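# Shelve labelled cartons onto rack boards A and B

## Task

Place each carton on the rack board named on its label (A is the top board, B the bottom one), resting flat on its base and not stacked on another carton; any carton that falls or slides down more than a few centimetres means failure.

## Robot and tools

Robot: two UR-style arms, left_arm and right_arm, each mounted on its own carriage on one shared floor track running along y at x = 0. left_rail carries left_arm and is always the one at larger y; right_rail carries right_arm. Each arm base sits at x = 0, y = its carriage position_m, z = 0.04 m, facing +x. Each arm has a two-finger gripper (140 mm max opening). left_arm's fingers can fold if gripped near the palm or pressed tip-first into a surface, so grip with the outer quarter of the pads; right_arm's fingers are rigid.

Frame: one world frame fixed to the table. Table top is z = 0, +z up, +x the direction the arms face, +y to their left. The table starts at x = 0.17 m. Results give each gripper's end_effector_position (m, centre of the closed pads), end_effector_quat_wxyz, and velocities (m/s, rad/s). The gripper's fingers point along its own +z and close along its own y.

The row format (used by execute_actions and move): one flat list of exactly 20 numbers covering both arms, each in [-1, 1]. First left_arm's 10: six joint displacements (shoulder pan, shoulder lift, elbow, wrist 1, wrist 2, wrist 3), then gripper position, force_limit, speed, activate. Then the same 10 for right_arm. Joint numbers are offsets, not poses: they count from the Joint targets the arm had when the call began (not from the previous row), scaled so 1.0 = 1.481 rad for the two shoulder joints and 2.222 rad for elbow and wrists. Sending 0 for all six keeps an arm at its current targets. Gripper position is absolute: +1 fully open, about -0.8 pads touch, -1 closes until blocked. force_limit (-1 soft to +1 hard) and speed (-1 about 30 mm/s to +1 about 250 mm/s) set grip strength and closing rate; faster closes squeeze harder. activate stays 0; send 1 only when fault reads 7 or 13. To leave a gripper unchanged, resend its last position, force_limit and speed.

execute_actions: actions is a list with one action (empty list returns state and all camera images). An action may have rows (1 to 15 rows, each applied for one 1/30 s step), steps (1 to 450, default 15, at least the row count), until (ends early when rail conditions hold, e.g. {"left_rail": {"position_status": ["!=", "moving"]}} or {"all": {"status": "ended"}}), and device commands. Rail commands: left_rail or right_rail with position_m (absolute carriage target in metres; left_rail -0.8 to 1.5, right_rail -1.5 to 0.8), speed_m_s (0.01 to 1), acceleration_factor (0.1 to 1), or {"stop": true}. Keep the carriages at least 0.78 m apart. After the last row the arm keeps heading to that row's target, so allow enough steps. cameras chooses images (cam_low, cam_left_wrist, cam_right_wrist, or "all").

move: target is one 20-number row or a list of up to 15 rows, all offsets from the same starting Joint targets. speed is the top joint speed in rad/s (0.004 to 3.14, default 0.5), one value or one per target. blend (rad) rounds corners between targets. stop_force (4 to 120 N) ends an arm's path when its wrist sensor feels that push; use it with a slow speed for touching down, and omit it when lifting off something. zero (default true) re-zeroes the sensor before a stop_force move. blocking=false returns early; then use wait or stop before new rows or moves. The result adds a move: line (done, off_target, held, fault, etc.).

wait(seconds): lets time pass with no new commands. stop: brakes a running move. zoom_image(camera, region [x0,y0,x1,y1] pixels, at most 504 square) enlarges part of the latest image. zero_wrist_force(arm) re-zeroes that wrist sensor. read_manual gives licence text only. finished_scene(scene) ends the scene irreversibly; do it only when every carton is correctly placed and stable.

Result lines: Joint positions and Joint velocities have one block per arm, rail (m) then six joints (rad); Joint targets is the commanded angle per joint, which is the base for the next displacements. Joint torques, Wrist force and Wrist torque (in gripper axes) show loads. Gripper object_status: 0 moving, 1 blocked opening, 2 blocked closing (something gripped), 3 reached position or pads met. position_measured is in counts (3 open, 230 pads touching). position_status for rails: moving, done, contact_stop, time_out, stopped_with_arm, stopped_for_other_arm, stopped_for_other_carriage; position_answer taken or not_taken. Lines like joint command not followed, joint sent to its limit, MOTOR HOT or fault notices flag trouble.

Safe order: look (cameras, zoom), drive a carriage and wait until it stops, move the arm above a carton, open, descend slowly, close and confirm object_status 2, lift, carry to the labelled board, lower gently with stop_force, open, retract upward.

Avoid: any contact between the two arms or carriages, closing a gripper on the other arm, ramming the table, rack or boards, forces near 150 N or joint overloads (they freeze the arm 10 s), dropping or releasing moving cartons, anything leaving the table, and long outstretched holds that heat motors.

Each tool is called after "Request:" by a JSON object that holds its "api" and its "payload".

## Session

Request:
{"api": "execute_actions", "payload": {"actions": []}}

Scene clock: 0.00 s.
left_arm: end_effector_position=(+0.3563, +0.7786, +0.5790) position_measured=3 object_status=3 fault=0 end_effector_quat_wxyz=(+0.000, +0.000, +1.000, +0.000) | right_arm: end_effector_position=(+0.3563, -0.6214, +0.5790) position_measured=3 object_status=3 fault=0 end_effector_quat_wxyz=(+0.000, +0.000, +1.000, +0.000)
Joint positions: left_arm=[0.7 -0.281 -2.157 1.821 -1.235 -1.571 -0.28] | right_arm=[-0.7 -0.28 -2.157 1.821 -1.235 -1.571 -0.28]
Joint velocities: within noise
Joint torques (N m): no reading
Wrist force (N): no reading
Wrist torque (N m): no reading
Wrist force, peak (N): no reading
Joint targets: left_arm=[0.700 -0.281 -2.157 1.821 -1.235 -1.571 -0.280] | right_arm=[-0.700 -0.280 -2.157 1.821 -1.235 -1.571 -0.280]
Tool commands: left_gripper/position=+1.0 left_gripper/force_limit=+1.0 left_gripper/speed=+1.0 left_gripper/activate=+0.0 right_gripper/position=+1.0 right_gripper/force_limit=+1.0 right_gripper/speed=+1.0 right_gripper/activate=+0.0
left_rail: position_m=0.700 position_status=done
right_rail: position_m=-0.700 position_status=done

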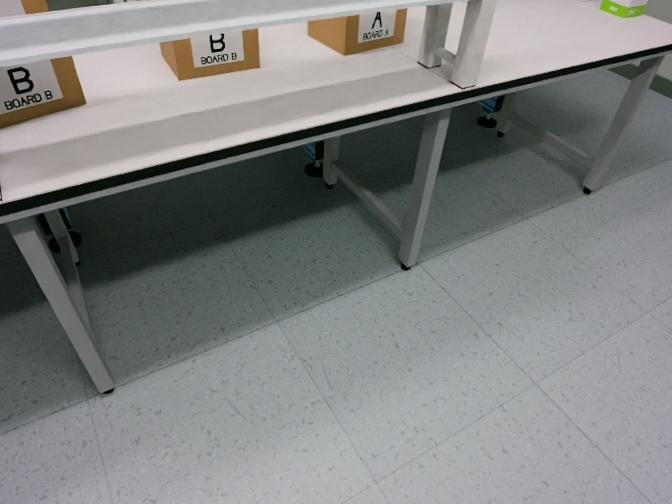

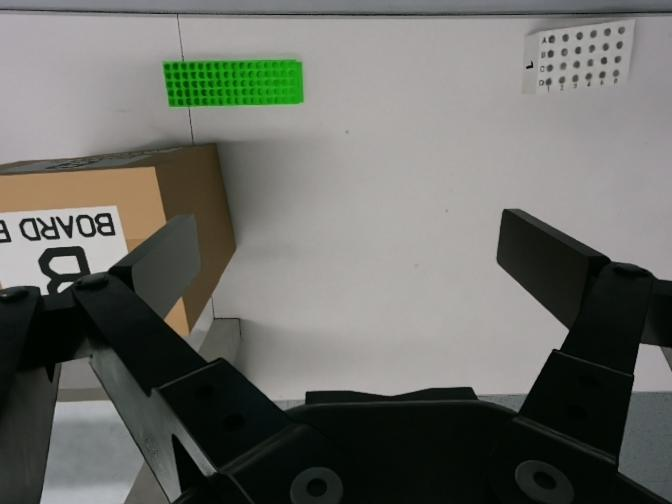

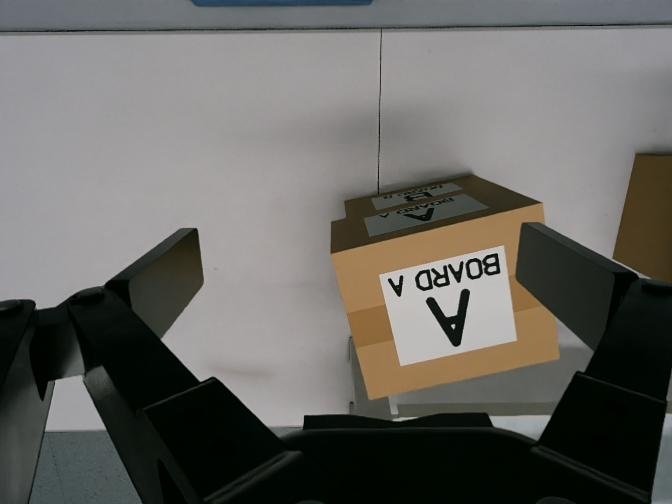

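Request:
{"api": "zoom_image", "payload": {"camera": "cam_right_wrist", "region": [310, 150, 672, 422]}}

Request:
{"api": "zoom_image", "payload": {"camera": "cam_left_wrist", "region": [0, 120, 260, 380]}}

Request:
{"api": "zoom_image", "payload": {"camera": "cam_low", "region": [0, 0, 504, 150]}}

Scaled by 1.392.

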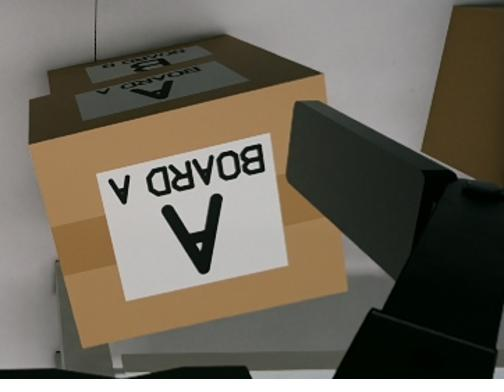

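Scaled by 1.938.

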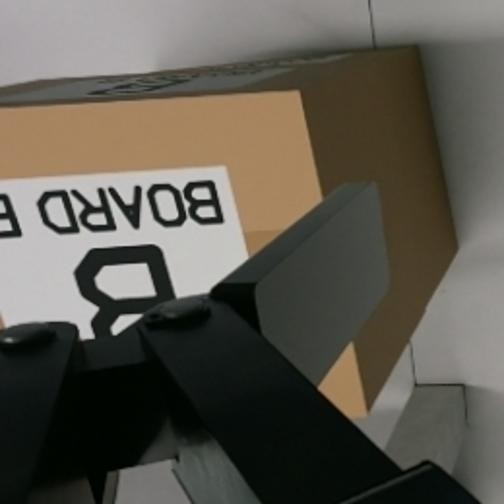

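Scaled by 1.000.

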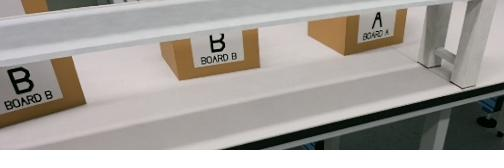

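Request:
{"api": "execute_actions", "payload": {"actions": [{"left_rail":{"position_m":0.45},"right_rail":{"position_m":-0.45},"steps":90,"until":{"all":{"status":"ended"}}}], "cameras": ["cam_left_wrist","cam_right_wrist"]}}

Scene clock: 28.67 s.
left_arm: end_effector_position=(+0.3563, +0.5286, +0.5790) position_measured=3 object_status=3 fault=0 end_effector_quat_wxyz=(+0.000, +0.000, +1.000, +0.000) | right_arm: end_effector_position=(+0.3563, -0.3714, +0.5790) position_measured=3 object_status=3 fault=0 end_effector_quat_wxyz=(+0.000, +0.000, +1.000, +0.000)
Joint positions: left_arm=[0.45 -0.281 -2.157 1.821 -1.235 -1.571 -0.28] | right_arm=[-0.45 -0.28 -2.157 1.821 -1.235 -1.571 -0.28]
Joint torques (N m): left_arm=[1.94 4.01 -52.3 -4.35 0.25 -0.08] | right_arm=[-0.11 3.46 -43.36 -4.8 0.4 0.34]
Wrist force (N): left_arm=[0.0 -0.3 0.1] | right_arm=[0.0 -0.1 0.4]
Wrist torque (N m): left_arm=[-0.08 -0.01 0.00] | right_arm=[-0.02 0.00 0.00]
Wrist force, peak (N): left_arm=[-0.1 -1.8 -0.1] | right_arm=[0.0 -1.8 -0.2]
Joint targets: left_arm=[0.450 -0.281 -2.157 1.821 -1.235 -1.571 -0.280] | right_arm=[-0.450 -0.280 -2.157 1.821 -1.235 -1.571 -0.280]
Tool commands: left_gripper/position=+1.0 left_gripper/force_limit=+1.0 left_gripper/speed=+1.0 left_gripper/activate=+0.0 right_gripper/position=+1.0 right_gripper/force_limit=+1.0 right_gripper/speed=+1.0 right_gripper/activate=+0.0
left_rail: position_m=0.450 position_status=done
right_rail: position_m=-0.450 position_status=done
cam_left_wrist: T_world_to_cam=[[0.00214, 0.99983, 0.01813, -0.53072], [0.94102, -0.00815, 0.33825, -0.53073], [0.33834, 0.01634, -0.94088, 0.59832]] pos_world=[0.29813, 0.51654, 0.75209]
cam_right_wrist: T_world_to_cam=[[0.02243, 0.99967, 0.01278, 0.36291], [0.95045, -0.02529, 0.30985, -0.52571], [0.31007, 0.0052, -0.9507, 0.61793]] pos_world=[0.29992, -0.37929, 0.74571]

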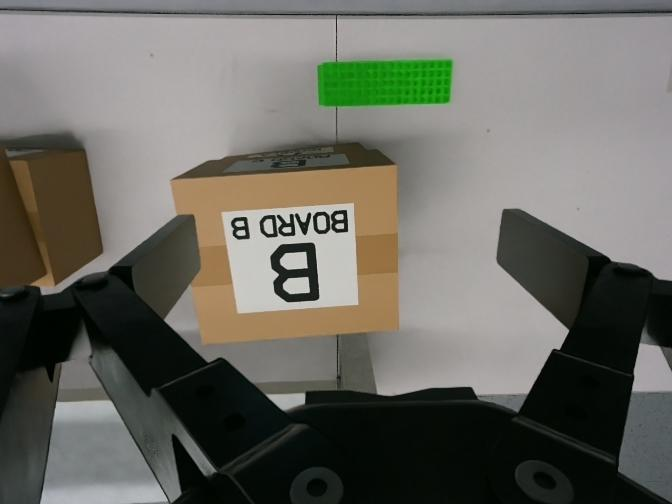

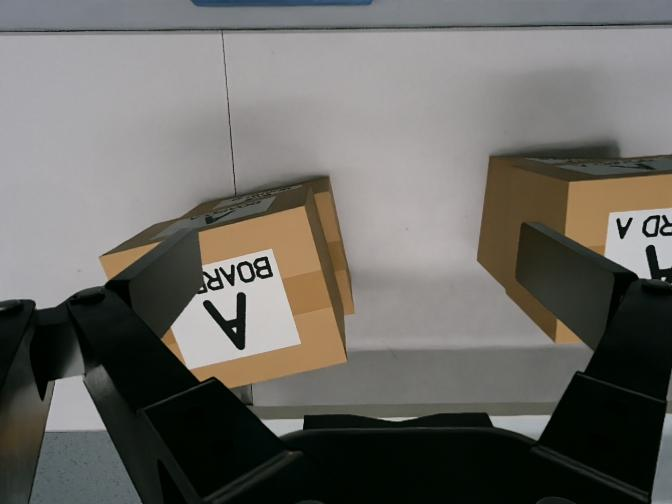

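Request:
{"api": "zoom_image", "payload": {"camera": "cam_left_wrist", "region": [150, 130, 420, 360]}}

Request:
{"api": "zoom_image", "payload": {"camera": "cam_right_wrist", "region": [90, 165, 370, 400]}}

Request:
{"api": "zoom_image", "payload": {"camera": "cam_right_wrist", "region": [462, 140, 672, 350]}}

Request:
{"api": "zoom_image", "payload": {"camera": "cam_left_wrist", "region": [0, 120, 160, 300]}}

Scaled by 1.867.

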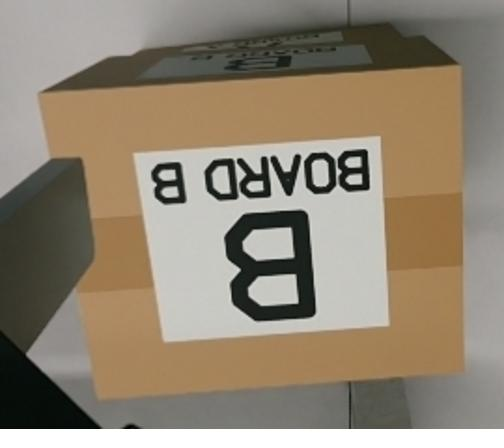

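Scaled by 1.800.

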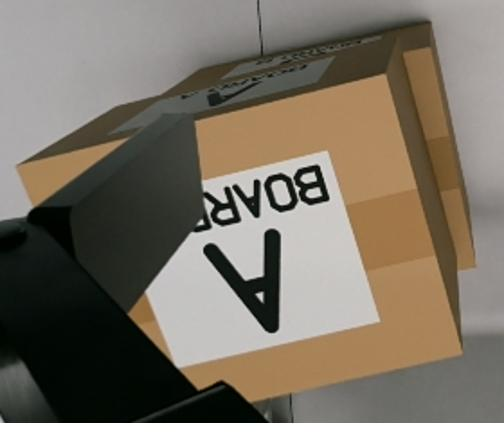

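Scaled by 2.400.

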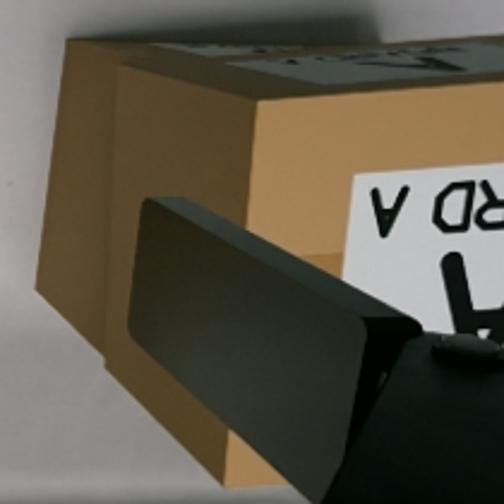

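Scaled by 2.800.

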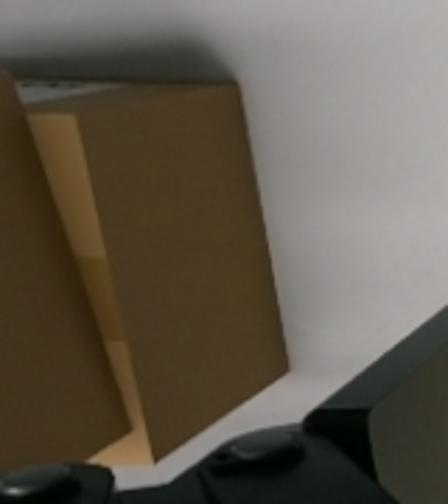

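Request:
{"api": "execute_actions", "payload": {"actions": [{"left_rail":{"position_m":0.05},"right_rail":{"position_m":-0.85},"steps":90,"until":{"all":{"status":"ended"}}}], "cameras": ["cam_left_wrist","cam_right_wrist"]}}

Request:
{"api": "zoom_image", "payload": {"camera": "cam_left_wrist", "region": [150, 130, 420, 360]}}

Request:
{"api": "zoom_image", "payload": {"camera": "cam_right_wrist", "region": [420, 150, 672, 402]}}

Scene clock: 124.10 s.
left_arm: end_effector_position=(+0.3563, +0.1286, +0.5790) position_measured=3 object_status=3 fault=0 end_effector_quat_wxyz=(+0.000, +0.000, +1.000, +0.000) | right_arm: end_effector_position=(+0.3563, -0.7714, +0.5790) position_measured=3 object_status=3 fault=0 end_effector_quat_wxyz=(+0.000, +0.000, +1.000, +0.000)
Joint positions: left_arm=[0.05 -0.281 -2.157 1.821 -1.235 -1.571 -0.28] | right_arm=[-0.85 -0.28 -2.157 1.821 -1.235 -1.571 -0.28]
Joint torques (N m): left_arm=[-1.41 4.03 -50.23 -4.21 0.1 -0.08] | right_arm=[-0.74 2.88 -43.69 -4.71 0.08 0.43]
Wrist force (N): left_arm=[-0.1 -0.1 0.1] | right_arm=[0.2 -0.2 0.0]
Wrist torque (N m): left_arm=[-0.02 0.01 0.00] | right_arm=[-0.06 -0.06 0.00]
Wrist force, peak (N): left_arm=[-0.2 -1.9 0.0] | right_arm=[0.1 2.2 -0.1]
Joint targets: left_arm=[0.050 -0.281 -2.157 1.821 -1.235 -1.571 -0.280] | right_arm=[-0.850 -0.280 -2.157 1.821 -1.235 -1.571 -0.280]
Tool commands: left_gripper/position=+1.0 left_gripper/force_limit=+1.0 left_gripper/speed=+1.0 left_gripper/activate=+0.0 right_gripper/position=+1.0 right_gripper/force_limit=+1.0 right_gripper/speed=+1.0 right_gripper/activate=+0.0
left_rail: position_m=0.050 position_status=done
right_rail: position_m=-0.850 position_status=done
cam_left_wrist: T_world_to_cam=[[0.00214, 0.99983, 0.01813, -0.13079], [0.94102, -0.00815, 0.33825, -0.53399], [0.33834, 0.01634, -0.94088, 0.60485]] pos_world=[0.29813, 0.11654, 0.75209]
cam_right_wrist: T_world_to_cam=[[0.02243, 0.99967, 0.01278, 0.76277], [0.95045, -0.02529, 0.30985, -0.53582], [0.31007, 0.0052, -0.9507, 0.62001]] pos_world=[0.29992, -0.77929, 0.74571]

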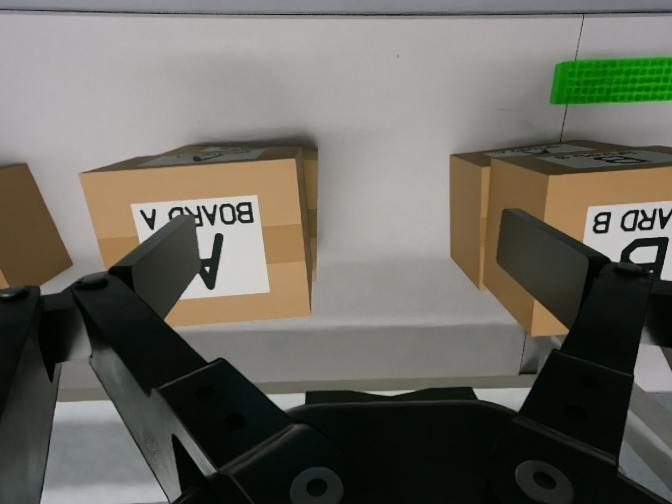

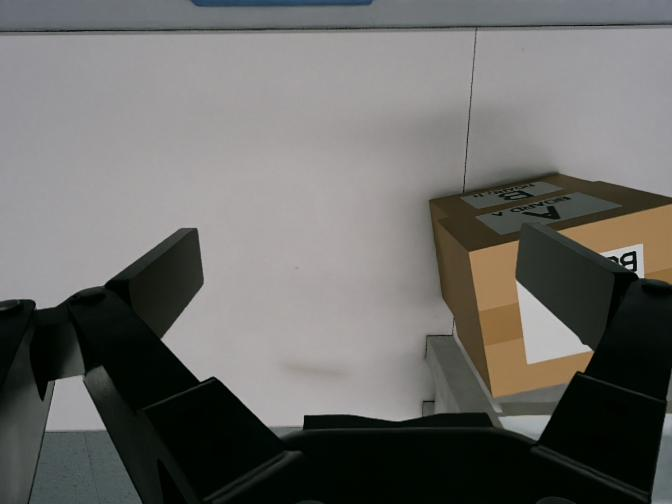

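Scaled by 1.867.

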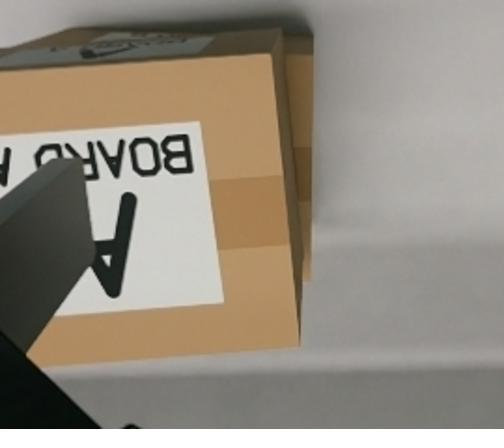

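Scaled by 2.000.

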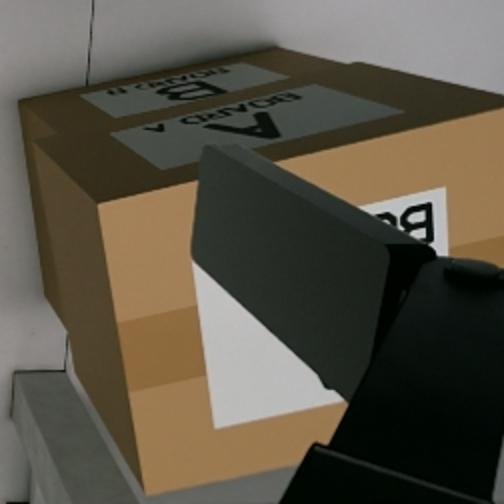

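Request:
{"api": "execute_actions", "payload": {"actions": [{"right_rail":{"position_m":-1.10},"steps":90,"until":{"all":{"status":"ended"}}}]}}

Request:
{"api": "move", "payload": {"target": [[0,0,0,0.19577,0,0,-0.1,-1,0,0,0,0,0,0.19577,0,0,-0.1,-1,0,0],[0,0,0,0.70702,0.6113,-0.58101,-0.1,-1,0,0,0,0,0,0.70702,1.0,0.83303,-0.1,-1,0,0]], "speed": 0.8, "blend": [0.1,0]}}

Request:
{"api": "move", "payload": {"target": [-0.9167,0.25102,0.10302,-0.27032,0,0,-0.1,-1,0,0,0.55331,0.18778,0.13312,-0.25828,0.5287,0,-0.1,-1,0,0], "speed": 0.6}}

Scene clock: 211.07 s.
left_arm: end_effector_position=(+0.3563, +0.1286, +0.5790) position_measured=3 object_status=3 fault=0 end_effector_quat_wxyz=(+0.000, +0.000, +1.000, +0.000) | right_arm: end_effector_position=(+0.3563, -1.0214, +0.5790) position_measured=3 object_status=3 fault=0 end_effector_quat_wxyz=(+0.000, +0.000, +1.000, +0.000)
Joint positions: left_arm=[0.05 -0.281 -2.157 1.821 -1.235 -1.571 -0.28] | right_arm=[-1.1 -0.28 -2.157 1.821 -1.235 -1.571 -0.28]
Joint torques (N m): left_arm=[-1.69 0.04 -49.57 -3.69 -0.01 -0.05] | right_arm=[-1.79 3.1 -43.22 -4.53 0.16 0.33]
Wrist force (N): left_arm=[-0.3 -0.2 0.0] | right_arm=[-0.2 -0.2 -0.1]
Wrist torque (N m): left_arm=[-0.04 0.06 0.00] | right_arm=[-0.06 0.03 0.00]
Wrist force, peak (N): left_arm=[0.4 -0.6 0.1] | right_arm=[0.3 -1.7 0.2]
Joint targets: left_arm=[0.050 -0.281 -2.157 1.821 -1.235 -1.571 -0.280] | right_arm=[-1.100 -0.280 -2.157 1.821 -1.235 -1.571 -0.280]
Tool commands: left_gripper/position=+1.0 left_gripper/force_limit=+1.0 left_gripper/speed=+1.0 left_gripper/activate=+0.0 right_gripper/position=+1.0 right_gripper/force_limit=+1.0 right_gripper/speed=+1.0 right_gripper/activate=+0.0
left_rail: position_m=0.050 position_status=done
right_rail: position_m=-1.100 position_status=done

Scene clock: 215.10 s.
left_arm: end_effector_position=(+0.2642, +0.5016, +0.7997) position_measured=141 object_status=3 fault=0 end_effector_quat_wxyz=(+0.024, +0.024, +0.707, +0.707) | right_arm: end_effector_position=(+0.5144, -0.7850, +0.7997) position_measured=141 object_status=3 fault=0 end_effector_quat_wxyz=(+0.632, -0.632, +0.317, -0.318)
Joint positions: left_arm=[0.05 -0.28 -2.157 1.821 0.336 -0.213 -1.571] | right_arm=[-1.1 -0.281 -2.157 1.821 0.336 0.651 1.57]
Joint torques (N m): left_arm=[-1.66 8.76 -43.67 4.03 2.64 -2.39] | right_arm=[-1.17 6.5 -40.82 1.58 3.91 2.89]
Wrist force (N): left_arm=[0.2 -0.8 0.5] | right_arm=[0.1 1.1 0.7]
Wrist torque (N m): left_arm=[-0.12 0.07 -0.30] | right_arm=[-0.41 -0.15 -0.41]
Wrist force, peak (N): left_arm=[-2.6 -1.7 -1.3] | right_arm=[1.4 1.7 -0.2]
Joint targets: left_arm=[0.050 -0.281 -2.157 1.821 0.336 -0.213 -1.571] | right_arm=[-1.100 -0.280 -2.157 1.821 0.336 0.651 1.570]
left_rail: position_m=0.050 position_status=done
right_rail: position_m=-1.100 position_status=done
move: done

Scene clock: 218.03 s.
left_arm: end_effector_position=(+0.4824, -0.3329, +0.5500) position_measured=141 object_status=3 fault=0 end_effector_quat_wxyz=(+0.463, +0.462, +0.535, +0.535) | right_arm: end_effector_position=(+0.5549, -0.6653, +0.5500) position_measured=141 object_status=3 fault=0 end_effector_quat_wxyz=(+0.566, -0.566, +0.424, -0.424)
Joint positions: left_arm=[0.05 -1.638 -1.785 2.05 -0.265 -0.213 -1.571] | right_arm=[-1.1 0.539 -1.879 2.117 -0.238 1.826 1.57]
Joint torques (N m): left_arm=[-16.31 -4.91 -36.1 -1.29 0.23 -1.66] | right_arm=[13.11 -5.79 -34.73 -7.2 3.35 2.79]
Wrist force (N): left_arm=[0.0 -0.4 0.3] | right_arm=[-0.3 1.0 1.2]
Wrist torque (N m): left_arm=[-0.04 0.13 -0.28] | right_arm=[-0.45 -0.14 -0.44]
Wrist force, peak (N): left_arm=[-1.8 -2.3 -2.8] | right_arm=[-1.3 2.5 0.5]
Joint targets: left_arm=[0.050 -1.638 -1.785 2.050 -0.265 -0.213 -1.571] | right_arm=[-1.100 0.539 -1.879 2.117 -0.238 1.826 1.570]
left_rail: position_m=0.050 position_status=done
right_rail: position_m=-1.100 position_status=done
move: done

Request:
{"api": "move", "payload": {"target": [[0,0.0803,0.08607,-0.13959,0,0,-0.1,-1,0,0,0,0.08032,0.09051,-0.14405,0,0,-0.1,-1,0,0],[0,0.23298,0.14435,-0.29964,0,0,-0.1,-1,0,0,0,0.24552,0.15371,-0.31735,0,0,-0.1,-1,0,0]], "speed": 0.3, "blend": [0.02,0], "stop_force": 25, "cameras": ["cam_left_wrist","cam_right_wrist"]}}

Scene clock: 226.37 s.
left_arm: end_effector_position=(+0.4823, -0.3330, +0.2499) position_measured=141 object_status=3 fault=0 end_effector_quat_wxyz=(+0.463, +0.462, +0.535, +0.535) | right_arm: end_effector_position=(+0.5548, -0.6653, +0.2499) position_measured=141 object_status=3 fault=0 end_effector_quat_wxyz=(+0.566, -0.566, +0.424, -0.424)
Joint positions: left_arm=[0.05 -1.638 -1.44 2.371 -0.93 -0.213 -1.571] | right_arm=[-1.1 0.539 -1.515 2.458 -0.943 1.826 1.57]
Joint torques (N m): left_arm=[-5.57 -19.24 -17.23 -1.36 -2.19 1.55] | right_arm=[6.47 -21.29 -18.51 -7.36 3.25 2.61]
Wrist force (N): left_arm=[0.0 -0.4 -0.1] | right_arm=[-0.2 1.3 1.2]
Wrist torque (N m): left_arm=[-0.05 0.11 -0.28] | right_arm=[-0.41 -0.13 -0.39]
Wrist force, peak (N): left_arm=[0.0 -1.6 -0.1] | right_arm=[-0.1 1.3 1.9]
Joint targets: left_arm=[0.050 -1.638 -1.440 2.371 -0.930 -0.213 -1.571] | right_arm=[-1.100 0.539 -1.515 2.458 -0.943 1.826 1.570]
left_rail: position_m=0.050 position_status=done
right_rail: position_m=-1.100 position_status=done
move: done
cam_left_wrist: T_world_to_cam=[[-0.01774, -0.00431, 0.99983, -0.23372], [-0.1987, -0.98003, -0.00775, -0.23241], [0.9799, -0.19881, 0.01653, -0.3601]] pos_world=[0.30253, -0.30036, 0.23784]
cam_right_wrist: T_world_to_cam=[[-0.01872, 0.01748, -0.99967, 0.27879], [-0.56372, 0.82559, 0.02499, 0.85753], [0.82575, 0.564, -0.0056, 0.09457]] pos_world=[0.41054, -0.76618, 0.25779]

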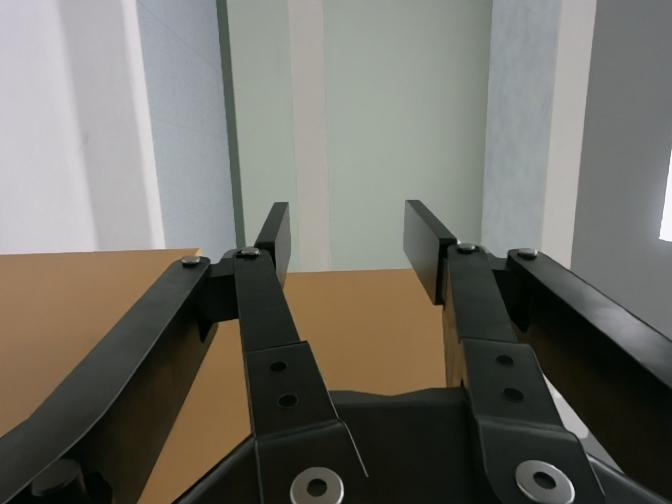

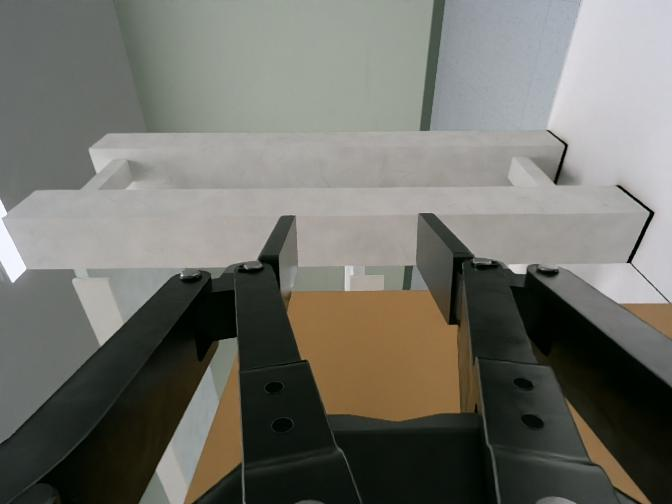

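Request:
{"api": "move", "payload": {"target": [0.01988,0.04879,-0.04205,0.00953,0.01325,0,-0.1,-1,0,0,0.08044,0.03922,-0.03013,0.00399,0.05361,0,-0.1,-1,0,0], "speed": 0.04, "stop_force": 5}}

Scene clock: 248.50 s.
left_arm: end_effector_position=(+0.4905, -0.3717, +0.2501) position_measured=141 object_status=3 fault=0 end_effector_quat_wxyz=(+0.463, +0.462, +0.535, +0.535) | right_arm: end_effector_position=(+0.5447, -0.6181, +0.2499) position_measured=141 object_status=3 fault=0 end_effector_quat_wxyz=(+0.566, -0.566, +0.424, -0.424)
Joint positions: left_arm=[0.05 -1.615 -1.382 2.296 -0.914 -0.189 -1.571] | right_arm=[-1.1 0.654 -1.459 2.394 -0.935 1.941 1.57]
Joint torques (N m): left_arm=[-17.3 -67.25 -18.89 -1.4 -1.11 1.21] | right_arm=[-15.18 -54.2 -17.75 -5.03 -2.81 1.98]
Wrist force (N): left_arm=[1.2 -1.1 -0.4] | right_arm=[0.1 1.1 1.1]
Wrist torque (N m): left_arm=[-0.07 0.13 -0.24] | right_arm=[-0.44 -0.21 -0.38]
Wrist force, peak (N): left_arm=[5.7 0.4 -0.2] | right_arm=[5.8 0.1 1.7]
Joint targets: left_arm=[0.050 -1.615 -1.382 2.296 -0.914 -0.189 -1.571] | right_arm=[-1.100 0.654 -1.459 2.394 -0.935 1.941 1.570]
left_rail: position_m=0.050 position_status=done
right_rail: position_m=-1.100 position_status=done
move: contact (left_arm, right_arm); left_arm: the elbow is farthest, 0.019 rad from its target

Request:
{"api": "move", "payload": {"target": [0.00186,0.00477,-0.00424,0.00106,0.00124,0,-0.1,-1,0,0,0.00743,0.00391,-0.00315,0.00054,0.00496,0,-0.1,-1,0,0], "speed": 0.02, "stop_force": 60, "zero": false}}

Scene clock: 266.10 s.
left_arm: end_effector_position=(+0.4916, -0.3766, +0.2501) position_measured=141 object_status=3 fault=0 end_effector_quat_wxyz=(+0.463, +0.462, +0.535, +0.535) | right_arm: end_effector_position=(+0.5436, -0.6133, +0.2499) position_measured=141 object_status=3 fault=0 end_effector_quat_wxyz=(+0.566, -0.566, +0.424, -0.424)
Joint positions: left_arm=[0.05 -1.612 -1.375 2.287 -0.911 -0.186 -1.571] | right_arm=[-1.1 0.665 -1.453 2.387 -0.933 1.952 1.57]
Joint torques (N m): left_arm=[-18.98 -23.75 -74.83 -1.31 28.14 0.81] | right_arm=[47.31 -23.46 -46.5 -0.13 -10.56 -0.89]
Wrist force (N): left_arm=[55.4 -6.8 -2.7] | right_arm=[59.3 -3.3 -2.6]
Wrist torque (N m): left_arm=[0.14 1.95 -1.03] | right_arm=[-0.29 0.82 0.50]
Wrist force, peak (N): left_arm=[55.5 -7.3 -2.8] | right_arm=[59.5 -2.5 -2.9]
Joint targets: left_arm=[0.050 -1.612 -1.375 2.287 -0.911 -0.186 -1.571] | right_arm=[-1.100 0.665 -1.453 2.387 -0.933 1.952 1.570]
left_rail: position_m=0.050 position_status=done
right_rail: position_m=-1.100 position_status=done
move: done

Request:
{"api": "move", "payload": {"target": [-0.00124,-0.06827,0.00246,0.04304,-0.00082,0,-0.1,-1,0,0,0.02411,-0.03467,-0.02798,0.05109,0.01607,0,-0.1,-1,0,0], "speed": 0.1}}

Scene clock: 316.80 s.
left_arm: end_effector_position=(+0.4915, -0.3573, +0.2945) position_measured=141 object_status=3 fault=0 end_effector_quat_wxyz=(+0.463, +0.462, +0.535, +0.535) | right_arm: end_effector_position=(+0.5437, -0.5938, +0.2942) position_measured=141 object_status=3 fault=0 end_effector_quat_wxyz=(+0.566, -0.566, +0.424, -0.424)
Joint positions: left_arm=[0.05 -1.614 -1.476 2.292 -0.816 -0.188 -1.571] | right_arm=[-1.1 0.701 -1.504 2.325 -0.82 1.988 1.57]
Joint torques (N m): left_arm=[-37.71 -60.69 -55.9 -0.52 10.7 1.21] | right_arm=[45.09 -59.26 -55.1 -2.68 -9.37 -1.13]
Wrist force (N): left_arm=[54.8 -8.5 -2.4] | right_arm=[55.9 9.3 -1.4]
Wrist torque (N m): left_arm=[0.04 1.94 -0.59] | right_arm=[-0.03 0.91 0.15]
Wrist force, peak (N): left_arm=[61.7 -11.0 -0.9] | right_arm=[62.9 7.6 -3.4]
Joint targets: left_arm=[0.050 -1.614 -1.477 2.292 -0.816 -0.188 -1.571] | right_arm=[-1.100 0.701 -1.504 2.324 -0.820 1.988 1.570]
left_rail: position_m=0.050 position_status=done
right_rail: position_m=-1.100 position_status=done
move: done

Request:
{"api": "move", "payload": {"target": [[-0.00132,-0.06578,-0.00162,0.04546,-0.00088,0,-0.1,-1,0,0,0.02244,-0.02572,-0.03024,0.04739,0.01496,0,-0.1,-1,0,0],[-0.00275,-0.1281,-0.00717,0.09256,-0.00183,0,-0.1,-1,0,0,0.04334,-0.04347,-0.06262,0.09159,0.02889,0,-0.1,-1,0,0],[-0.00433,-0.18599,-0.01653,0.1405,-0.00288,0,-0.1,-1,0,0,0.06286,-0.05425,-0.097,0.13316,0.04189,0,-0.1,-1,0,0],[-0.00607,-0.23818,-0.02963,0.18838,-0.00405,0,-0.1,-1,0,0,0.08113,-0.05922,-0.13318,0.17266,0.05408,0,-0.1,-1,0,0],[-0.00802,-0.28452,-0.04613,0.23577,-0.00535,0,-0.1,-1,0,0,0.09825,-0.05885,-0.17127,0.2105,0.06549,0,-0.1,-1,0,0],[-0.01021,-0.3246,-0.06578,0.28213,-0.0068,0,-0.1,-1,0,0,0.11431,-0.05376,-0.21131,0.24714,0.07619,0,-0.1,-1,0,0],[-0.01266,-0.35798,-0.0883,0.3269,-0.00844,0,-0.1,-1,0,0,0.12939,-0.04459,-0.25331,0.28303,0.08624,0,-0.1,-1,0,0]], "speed": 0.2, "blend": [0.01,0.01,0.01,0.01,0.01,0.01,0]}}

Request:
{"api": "move", "payload": {"target": [[0.07486,0.02409,-0.00901,-0.00704,0.04989,0,-0.1,-1,0,0,-0.03209,0.01608,-0.01084,0.00012,-0.02139,0,-0.1,-1,0,0],[0.14449,0.05085,-0.01973,-0.01416,0.09631,0,-0.1,-1,0,0,-0.06206,0.03397,-0.02324,0.0006,-0.04136,0,-0.1,-1,0,0],[0.20889,0.0798,-0.0321,-0.02109,0.13923,0,-0.1,-1,0,0,-0.09,0.05354,-0.03721,0.00153,-0.05999,0,-0.1,-1,0,0],[0.26804,0.11045,-0.04608,-0.02754,0.17865,0,-0.1,-1,0,0,-0.116,0.07468,-0.05276,0.00299,-0.07731,0,-0.1,-1,0,0],[0.32176,0.1422,-0.0616,-0.03318,0.21446,0,-0.1,-1,0,0,-0.14009,0.09724,-0.06987,0.00506,-0.09338,0,-0.1,-1,0,0],[0.37055,0.17486,-0.07863,-0.03792,0.24698,0,-0.1,-1,0,0,-0.16246,0.12113,-0.08858,0.00784,-0.10828,0,-0.1,-1,0,0],[0.41476,0.20813,-0.09712,-0.0416,0.27644,0,-0.1,-1,0,0,-0.18321,0.14627,-0.10891,0.01142,-0.12211,0,-0.1,-1,0,0],[0.45474,0.24172,-0.11703,-0.04408,0.30309,0,-0.1,-1,0,0,-0.20247,0.17253,-0.13087,0.01588,-0.13495,0,-0.1,-1,0,0]], "speed": 0.2, "blend": [0.01,0.01,0.01,0.01,0.01,0.01,0.01,0], "cameras": ["cam_left_wrist","cam_right_wrist"]}}

Scene clock: 390.77 s.
left_arm: end_effector_position=(+0.4916, -0.2216, +0.6051) position_measured=141 object_status=3 fault=0 end_effector_quat_wxyz=(+0.463, +0.462, +0.535, +0.535) | right_arm: end_effector_position=(+0.5435, -0.4582, +0.6048) position_measured=141 object_status=3 fault=0 end_effector_quat_wxyz=(+0.566, -0.566, +0.424, -0.424)
Joint positions: left_arm=[0.05 -1.633 -2.007 2.096 -0.09 -0.207 -1.571] | right_arm=[-1.1 0.893 -1.57 1.762 -0.191 2.179 1.57]
Joint torques (N m): left_arm=[-40.89 -7.9 -73.9 -0.81 11.39 0.78] | right_arm=[48.12 -26.84 -62.79 -3.59 -9.16 -1.16]
Wrist force (N): left_arm=[56.4 -10.2 -1.6] | right_arm=[57.5 8.9 -2.9]
Wrist torque (N m): left_arm=[-0.04 1.95 -0.53] | right_arm=[-0.07 0.69 0.37]
Wrist force, peak (N): left_arm=[64.6 -11.9 3.6] | right_arm=[65.2 6.9 -9.2]
Joint targets: left_arm=[0.050 -1.633 -2.007 2.096 -0.089 -0.207 -1.571] | right_arm=[-1.100 0.893 -1.570 1.762 -0.191 2.179 1.570]
left_rail: position_m=0.050 position_status=done
right_rail: position_m=-1.100 position_status=done
move: done

Scene clock: 394.63 s.
left_arm: end_effector_position=(+0.7744, -0.2215, +0.6052) position_measured=141 object_status=3 fault=0 end_effector_quat_wxyz=(+0.463, +0.462, +0.535, +0.535) | right_arm: end_effector_position=(+0.8265, -0.4581, +0.6048) position_measured=141 object_status=3 fault=0 end_effector_quat_wxyz=(+0.566, -0.566, +0.424, -0.424)
Joint positions: left_arm=[0.05 -0.959 -1.649 1.836 -0.187 0.466 -1.571] | right_arm=[-1.1 0.593 -1.315 1.471 -0.156 1.88 1.57]
Joint torques (N m): left_arm=[-22.55 -6.08 -74.56 -10.65 27.48 1.25] | right_arm=[27.76 -64.86 -64.9 -3.85 -24.42 -1.1]
Wrist force (N): left_arm=[50.4 -6.1 3.1] | right_arm=[50.5 12.9 -7.2]
Wrist torque (N m): left_arm=[-0.32 1.82 -0.90] | right_arm=[-0.35 -0.48 -0.24]
Wrist force, peak (N): left_arm=[60.2 -9.5 4.0] | right_arm=[60.7 9.7 -8.6]
Joint targets: left_arm=[0.050 -0.959 -1.649 1.836 -0.187 0.466 -1.571] | right_arm=[-1.100 0.593 -1.315 1.471 -0.156 1.879 1.570]
left_rail: position_m=0.050 position_status=done
right_rail: position_m=-1.100 position_status=done
move: done
cam_left_wrist: T_world_to_cam=[[-0.0177, -0.00411, 0.99984, -0.58329], [-0.19859, -0.98005, -0.00755, -0.06261], [0.97992, -0.19869, 0.01653, -0.63014]] pos_world=[0.59473, -0.18896, 0.59314]
cam_right_wrist: T_world_to_cam=[[-0.01866, 0.0174, -0.99967, 0.63495], [-0.56372, 0.82559, 0.02489, 0.83083], [0.82575, 0.564, -0.0056, -0.24466]] pos_world=[0.68224, -0.55898, 0.61269]

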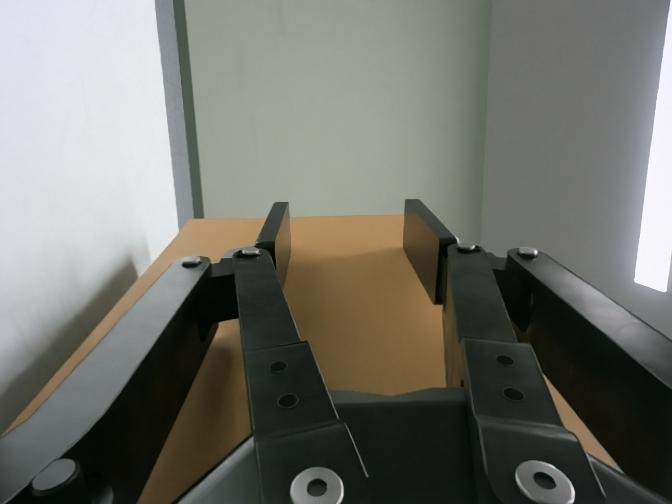

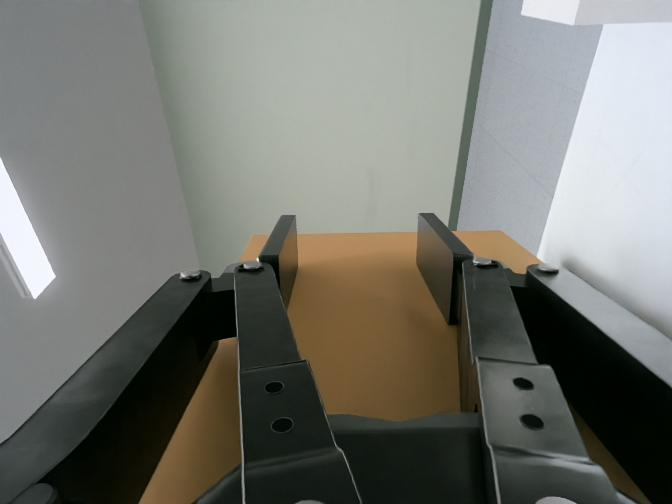

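Request:
{"api": "move", "payload": {"target": [0,0.00877,0.02286,-0.0287,0,0,-0.1,-1,0,0,0,0.00729,0.02195,-0.02681,0,0,-0.1,-1,0,0], "speed": 0.04, "stop_force": 8}}

Scene clock: 403.00 s.
left_arm: end_effector_position=(+0.7747, -0.2217, +0.5815) position_measured=141 object_status=3 fault=0 end_effector_quat_wxyz=(+0.463, +0.462, +0.535, +0.535) | right_arm: end_effector_position=(+0.8269, -0.4580, +0.5812) position_measured=141 object_status=3 fault=0 end_effector_quat_wxyz=(+0.566, -0.566, +0.424, -0.424)
Joint positions: left_arm=[0.05 -0.959 -1.64 1.871 -0.231 0.466 -1.571] | right_arm=[-1.1 0.593 -1.308 1.504 -0.196 1.879 1.57]
Joint torques (N m): left_arm=[-33.47 -45.68 -78.02 -2.2 26.49 1.33] | right_arm=[34.21 -86.91 -64.85 -3.62 -24.54 -1.06]
Wrist force (N): left_arm=[53.2 -6.3 4.4] | right_arm=[53.1 12.0 -8.2]
Wrist torque (N m): left_arm=[0.35 1.93 -0.80] | right_arm=[0.33 -0.77 -0.35]
Wrist force, peak (N): left_arm=[56.0 -0.2 5.6] | right_arm=[55.8 10.8 -9.7]
Joint targets: left_arm=[0.050 -0.959 -1.640 1.871 -0.231 0.466 -1.571] | right_arm=[-1.100 0.593 -1.308 1.504 -0.196 1.879 1.570]
left_rail: position_m=0.050 position_status=done
right_rail: position_m=-1.100 position_status=done
move: contact (left_arm, right_arm); left_arm: the wrist 1 is farthest, 0.020 rad from its target; right_arm: the wrist 1 is farthest, 0.020 rad from its target

Request:
{"api": "move", "payload": {"target": [0,0.00107,0.00257,-0.00329,0,0,-0.1,-1,0,0,0,0.00087,0.00247,-0.00305,0,0,-0.1,-1,0,0], "speed": 0.02, "stop_force": 15}}

Scene clock: 415.73 s.
left_arm: end_effector_position=(+0.7747, -0.2217, +0.5793) position_measured=141 object_status=3 fault=0 end_effector_quat_wxyz=(+0.463, +0.462, +0.535, +0.535) | right_arm: end_effector_position=(+0.8268, -0.4580, +0.5791) position_measured=141 object_status=3 fault=0 end_effector_quat_wxyz=(+0.566, -0.566, +0.424, -0.424)
Joint positions: left_arm=[0.05 -0.959 -1.639 1.874 -0.235 0.466 -1.571] | right_arm=[-1.1 0.593 -1.307 1.507 -0.2 1.879 1.57]
Joint torques (N m): left_arm=[-34.93 -40.12 -67.62 -1.25 26.82 1.23] | right_arm=[34.04 -76.58 -56.4 -2.16 -24.36 -0.83]
Wrist force (N): left_arm=[54.3 5.6 8.5] | right_arm=[55.1 0.8 -8.3]
Wrist torque (N m): left_arm=[0.32 2.04 -0.88] | right_arm=[-1.04 -1.22 -0.33]
Wrist force, peak (N): left_arm=[57.0 12.9 10.6] | right_arm=[55.8 0.1 -8.7]
Joint targets: left_arm=[0.050 -0.959 -1.639 1.874 -0.235 0.466 -1.571] | right_arm=[-1.100 0.593 -1.307 1.507 -0.200 1.879 1.570]
left_rail: position_m=0.050 position_status=done
right_rail: position_m=-1.100 position_status=done
move: contact (left_arm, right_arm)

Request:
{"api": "move", "payload": {"target": [[0.01041,-0.01771,0.01074,0.00107,0.00694,0,-0.1,-1,0,0,-0.01766,-0.01257,0.01069,-0.00231,-0.01177,0,-0.1,-1,0,0],[-0.09569,-0.10332,0.04987,0.01899,-0.06378,0,-0.1,-1,0,0,0.01357,-0.09172,0.06593,-0.0048,0.00905,0,-0.1,-1,0,0],[-0.23203,-0.18666,0.07262,0.05179,-0.15465,0,-0.1,-1,0,0,0.05298,-0.16936,0.10558,0.0073,0.03532,0,-0.1,-1,0,0]], "speed": [0.04,0.2,0.25], "blend": [0,0.01,0], "cameras": ["cam_left_wrist","cam_right_wrist"]}}

Scene clock: 454.97 s.
left_arm: end_effector_position=(+0.6004, -0.2022, +0.6093) position_measured=141 object_status=3 fault=0 end_effector_quat_wxyz=(+0.463, +0.462, +0.535, +0.535) | right_arm: end_effector_position=(+0.6650, -0.5138, +0.6094) position_measured=141 object_status=3 fault=0 end_effector_quat_wxyz=(+0.566, -0.566, +0.424, -0.424)
Joint positions: left_arm=[0.05 -1.303 -1.916 2.035 -0.12 0.123 -1.571] | right_arm=[-1.1 0.671 -1.558 1.741 -0.184 1.958 1.57]
Joint torques (N m): left_arm=[-15.19 -36.91 -38.28 2.57 -2.6 1.1] | right_arm=[12.24 -64.09 -35.27 0.83 3.74 -0.95]
Wrist force (N): left_arm=[0.0 -0.7 0.3] | right_arm=[1.4 -1.0 2.4]
Wrist torque (N m): left_arm=[-0.10 0.09 -0.31] | right_arm=[-0.90 -0.55 -0.46]
Wrist force, peak (N): left_arm=[54.7 5.8 8.8] | right_arm=[55.3 0.6 -7.7]
Joint targets: left_arm=[0.050 -1.303 -1.916 2.035 -0.120 0.123 -1.571] | right_arm=[-1.100 0.671 -1.558 1.741 -0.183 1.958 1.570]
left_rail: position_m=0.050 position_status=done
right_rail: position_m=-1.100 position_status=done
move: done
cam_left_wrist: T_world_to_cam=[[-0.01791, -0.00366, 0.99983, -0.59023], [-0.1986, -0.98006, -0.00714, -0.07848], [0.97992, -0.19869, 0.01683, -0.45595]] pos_world=[0.42063, -0.16967, 0.59724]
cam_right_wrist: T_world_to_cam=[[-0.01839, 0.01771, -0.99967, 0.63745], [-0.56366, 0.82563, 0.02499, 0.78559], [0.8258, 0.56394, -0.0052, -0.08018]] pos_world=[0.52074, -0.61468, 0.61719]

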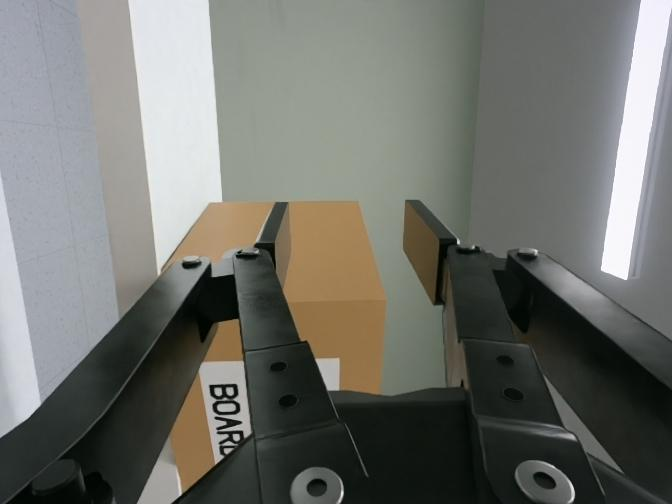

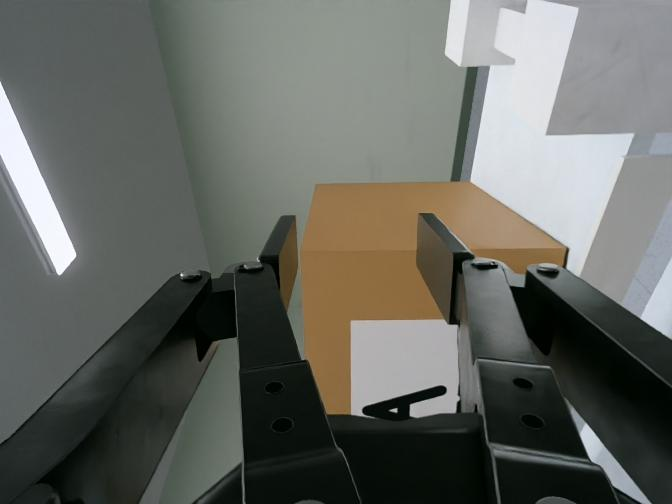

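Request:
{"api": "move", "payload": {"target": [[-0.20751,0.04245,0.02893,-0.05678,-0.12027,0,-0.1,-1,0,0,-0.04617,-0.18346,0.15383,-0.03155,-0.01302,0,-0.1,-1,0,0],[-0.20751,0.16711,0.14235,-0.25328,-0.12027,0,-0.1,-1,0,0,-0.04617,-0.05934,0.26569,-0.22614,-0.01302,0,-0.1,-1,0,0]], "speed": 0.4, "blend": [0.03,0], "cameras": ["cam_left_wrist","cam_right_wrist"]}}

Scene clock: 497.77 s.
left_arm: end_effector_position=(+0.4976, -0.3045, +0.3499) position_measured=141 object_status=3 fault=0 end_effector_quat_wxyz=(+0.473, +0.473, +0.526, +0.526) | right_arm: end_effector_position=(+0.5583, -0.6493, +0.3501) position_measured=141 object_status=3 fault=0 end_effector_quat_wxyz=(+0.557, -0.557, +0.435, -0.435)
Joint positions: left_arm=[0.05 -1.61 -1.668 2.351 -0.683 -0.144 -1.571] | right_arm=[-1.1 0.603 -1.646 2.331 -0.686 1.929 1.57]
Joint torques (N m): left_arm=[-13.01 -9.75 -28.16 -1.16 -2.1 1.05] | right_arm=[-13.7 -19.49 -27.68 -7.33 -3.06 -0.74]
Wrist force (N): left_arm=[0.0 -0.5 0.3] | right_arm=[1.2 -1.2 3.0]
Wrist torque (N m): left_arm=[-0.06 0.12 -0.28] | right_arm=[-0.97 -0.49 -0.41]
Wrist force, peak (N): left_arm=[0.4 -2.1 0.4] | right_arm=[0.0 -1.5 3.9]
Joint targets: left_arm=[0.050 -1.610 -1.668 2.352 -0.683 -0.144 -1.571] | right_arm=[-1.100 0.603 -1.646 2.332 -0.686 1.929 1.570]
left_rail: position_m=0.050 position_status=done
right_rail: position_m=-1.100 position_status=done
move: done
cam_left_wrist: T_world_to_cam=[[-0.01797, -0.00388, 0.99983, -0.33307], [-0.23776, -0.97129, -0.00805, -0.17854], [0.97116, -0.23787, 0.01653, -0.37871]] pos_world=[0.31935, -0.26479, 0.33784]
cam_right_wrist: T_world_to_cam=[[-0.01759, 0.01847, -0.99967, 0.37874], [-0.53069, 0.8472, 0.02499, 0.83941], [0.84739, 0.53095, -0.0051, 0.04952]] pos_world=[0.41016, -0.74443, 0.35789]

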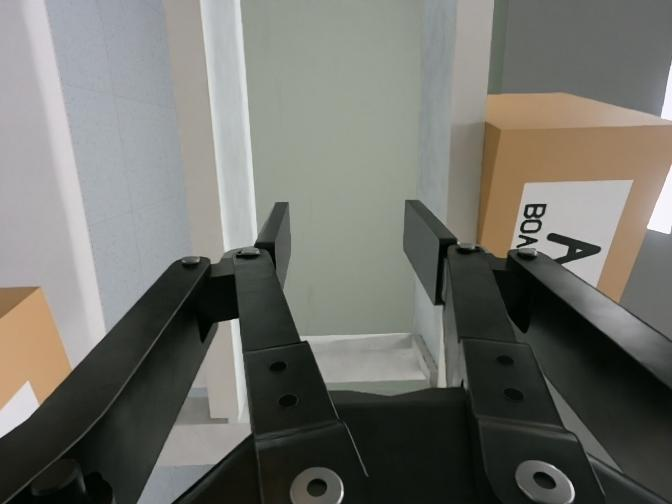

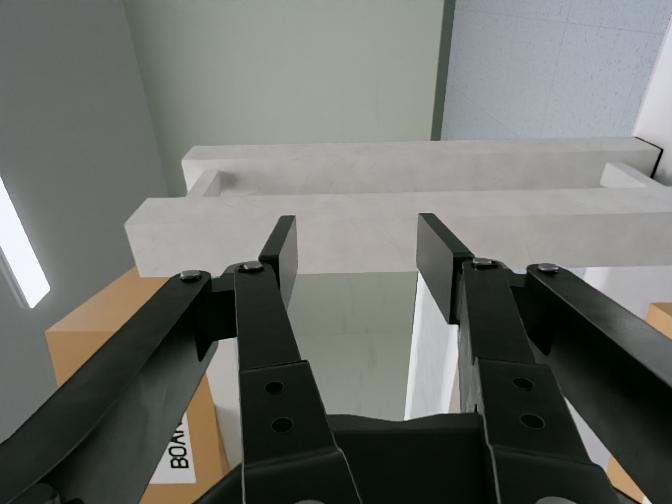

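Request:
{"api": "zoom_image", "payload": {"camera": "cam_left_wrist", "region": [0, 260, 140, 420]}}

Request:
{"api": "zoom_image", "payload": {"camera": "cam_right_wrist", "region": [572, 280, 672, 504]}}

Request:
{"api": "move", "payload": {"target": [[0,0.15303,0.04444,-0.14643,0,0,-0.1,-1,0,0,0,0.14949,0.04345,-0.14308,0,0,-0.1,-1,0,0],[0,0.36654,0.06029,-0.30457,0,0,-0.1,-1,0,0,0,0.3562,0.05885,-0.29627,0,0,-0.1,-1,0,0]], "speed": 0.3, "blend": [0.02,0], "stop_force": 25, "cameras": ["cam_left_wrist","cam_right_wrist"]}}

Scaled by 3.150.

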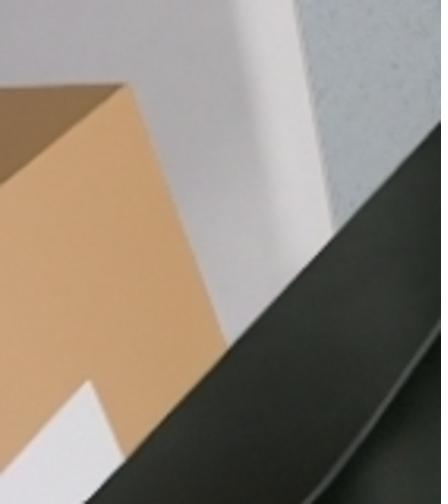

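Scaled by 2.250.

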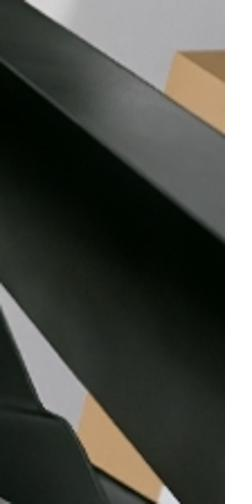

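Scene clock: 509.20 s.
left_arm: end_effector_position=(+0.4976, -0.3044, +0.0948) position_measured=141 object_status=3 fault=0 end_effector_quat_wxyz=(+0.473, +0.473, +0.525, +0.526) | right_arm: end_effector_position=(+0.5583, -0.6494, +0.0950) position_measured=141 object_status=3 fault=0 end_effector_quat_wxyz=(+0.557, -0.557, +0.435, -0.435)
Joint positions: left_arm=[0.05 -1.61 -1.125 2.485 -1.359 -0.144 -1.571] | right_arm=[-1.1 0.603 -1.118 2.462 -1.344 1.929 1.57]
Joint torques (N m): left_arm=[-10.57 -29.53 1.61 -1.98 1.27 1.67] | right_arm=[-4.66 -41.19 -2.84 -7.23 -2.76 -0.87]
Wrist force (N): left_arm=[-0.5 -0.3 0.5] | right_arm=[1.4 -1.1 2.6]
Wrist torque (N m): left_arm=[-0.01 0.23 -0.27] | right_arm=[-0.95 -0.52 -0.40]
Wrist force, peak (N): left_arm=[-0.1 -1.3 0.5] | right_arm=[1.6 -2.3 3.0]
Joint targets: left_arm=[0.050 -1.610 -1.125 2.485 -1.359 -0.144 -1.571] | right_arm=[-1.100 0.603 -1.118 2.462 -1.344 1.929 1.570]
left_rail: position_m=0.050 position_status=done
right_rail: position_m=-1.100 position_status=done
move: done
cam_left_wrist: T_world_to_cam=[[-0.01793, -0.0041, 0.99983, -0.07818], [-0.23776, -0.97129, -0.00825, -0.18038], [0.97116, -0.23787, 0.01644, -0.37443]] pos_world=[0.31935, -0.26459, 0.08284]
cam_right_wrist: T_world_to_cam=[[-0.01776, 0.01837, -0.99967, 0.12372], [-0.53068, 0.8472, 0.02499, 0.84587], [0.84739, 0.53095, -0.0053, 0.04829]] pos_world=[0.41016, -0.74453, 0.10279]

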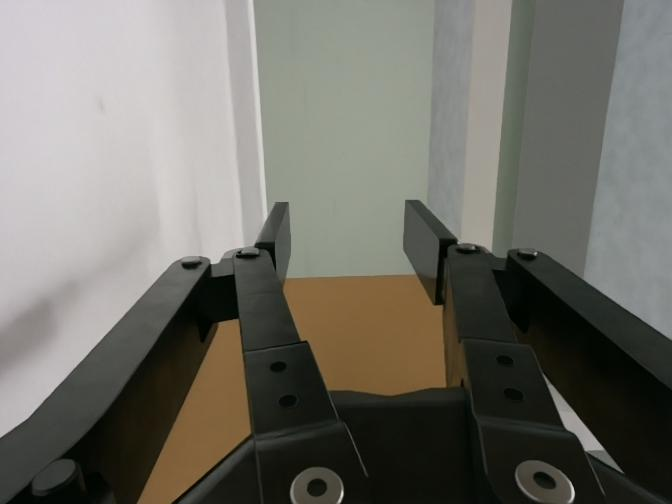

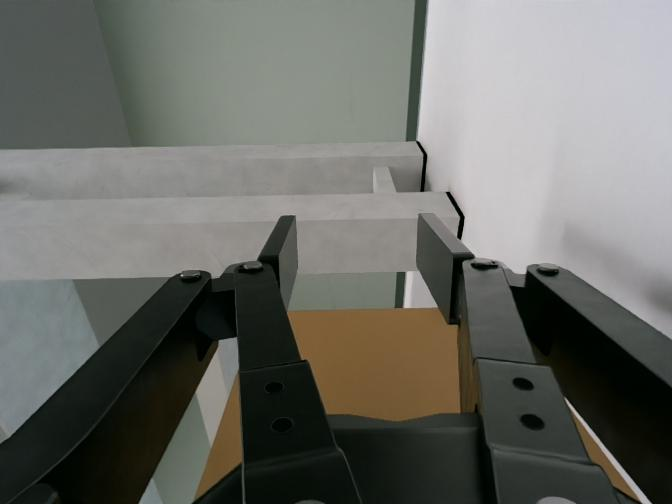

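Request:
{"api": "zero_wrist_force", "payload": {"arm": "right_arm"}}

Request:
{"api": "move", "payload": {"target": [0.00146,0.03024,-0.05889,0.03874,-0.01474,0,-0.1,-1,0,0,0.07812,0.01683,-0.03292,0.0217,0.03636,0,-0.1,-1,0,0], "speed": 0.04, "stop_force": 5}}

Wrist force sensor zeroed.

Scene clock: 549.83 s.
left_arm: end_effector_position=(+0.4949, -0.3531, +0.0946) position_measured=141 object_status=3 fault=0 end_effector_quat_wxyz=(+0.466, +0.466, +0.532, +0.532) | right_arm: end_effector_position=(+0.5456, -0.5999, +0.0949) position_measured=141 object_status=3 fault=0 end_effector_quat_wxyz=(+0.563, -0.563, +0.427, -0.428)
Joint positions: left_arm=[0.05 -1.609 -1.089 2.379 -1.289 -0.171 -1.571] | right_arm=[-1.1 0.695 -1.098 2.404 -1.306 1.994 1.57]
Joint torques (N m): left_arm=[-15.15 -78.5 -3.01 -1.28 1.94 0.82] | right_arm=[-13.21 -68.54 -4.35 -6.76 -3.26 -0.89]
Wrist force (N, zeroed by zero_wrist_force on right_arm): left_arm=[1.0 -1.3 -0.1] | right_arm=[0.6 0.5 0.9]
Wrist torque (N m, zeroed by zero_wrist_force on right_arm): left_arm=[-0.03 0.19 -0.23] | right_arm=[0.17 0.28 -0.03]
Wrist force, peak (N, zeroed by zero_wrist_force on right_arm): left_arm=[10.0 -0.7 -1.5] | right_arm=[10.1 -0.4 0.8]
Joint targets: left_arm=[0.050 -1.609 -1.089 2.379 -1.289 -0.171 -1.571] | right_arm=[-1.100 0.695 -1.098 2.404 -1.306 1.994 1.570]
left_rail: position_m=0.050 position_status=done
right_rail: position_m=-1.100 position_status=done
move: contact (left_arm, right_arm); left_arm: the elbow is farthest, 0.025 rad from its target; right_arm: the shoulder pan is farthest, 0.023 rad from its target

Request:
{"api": "move", "payload": {"target": [0.00185,0.00238,-0.0044,0.00282,0.00123,0,-0.1,-1,0,0,0.0069,0.00178,-0.00338,0.0022,0.0046,0,-0.1,-1,0,0], "speed": 0.02, "stop_force": 60, "zero": false}}

Scene clock: 575.37 s.
left_arm: end_effector_position=(+0.4959, -0.3581, +0.0946) position_measured=141 object_status=3 fault=0 end_effector_quat_wxyz=(+0.466, +0.466, +0.532, +0.532) | right_arm: end_effector_position=(+0.5446, -0.5951, +0.0949) position_measured=141 object_status=3 fault=0 end_effector_quat_wxyz=(+0.563, -0.563, +0.427, -0.428)
Joint positions: left_arm=[0.05 -1.606 -1.085 2.369 -1.283 -0.168 -1.571] | right_arm=[-1.1 0.706 -1.096 2.396 -1.301 2.004 1.57]
Joint torques (N m): left_arm=[-19.09 -45.06 -62.93 -1.08 28.79 1.22] | right_arm=[47.43 -41.14 -36.87 -0.04 -10.91 -0.88]
Wrist force (N, zeroed by zero_wrist_force on right_arm): left_arm=[57.5 -4.7 -4.1] | right_arm=[59.4 -8.4 -5.9]
Wrist torque (N m, zeroed by zero_wrist_force on right_arm): left_arm=[0.11 1.86 -1.01] | right_arm=[0.30 1.41 0.13]
Wrist force, peak (N, zeroed by zero_wrist_force on right_arm): left_arm=[57.5 -5.1 -4.2] | right_arm=[59.7 -7.6 -6.1]
Joint targets: left_arm=[0.050 -1.606 -1.085 2.369 -1.283 -0.168 -1.571] | right_arm=[-1.100 0.706 -1.096 2.396 -1.301 2.004 1.570]
left_rail: position_m=0.050 position_status=done
right_rail: position_m=-1.100 position_status=done
move: done


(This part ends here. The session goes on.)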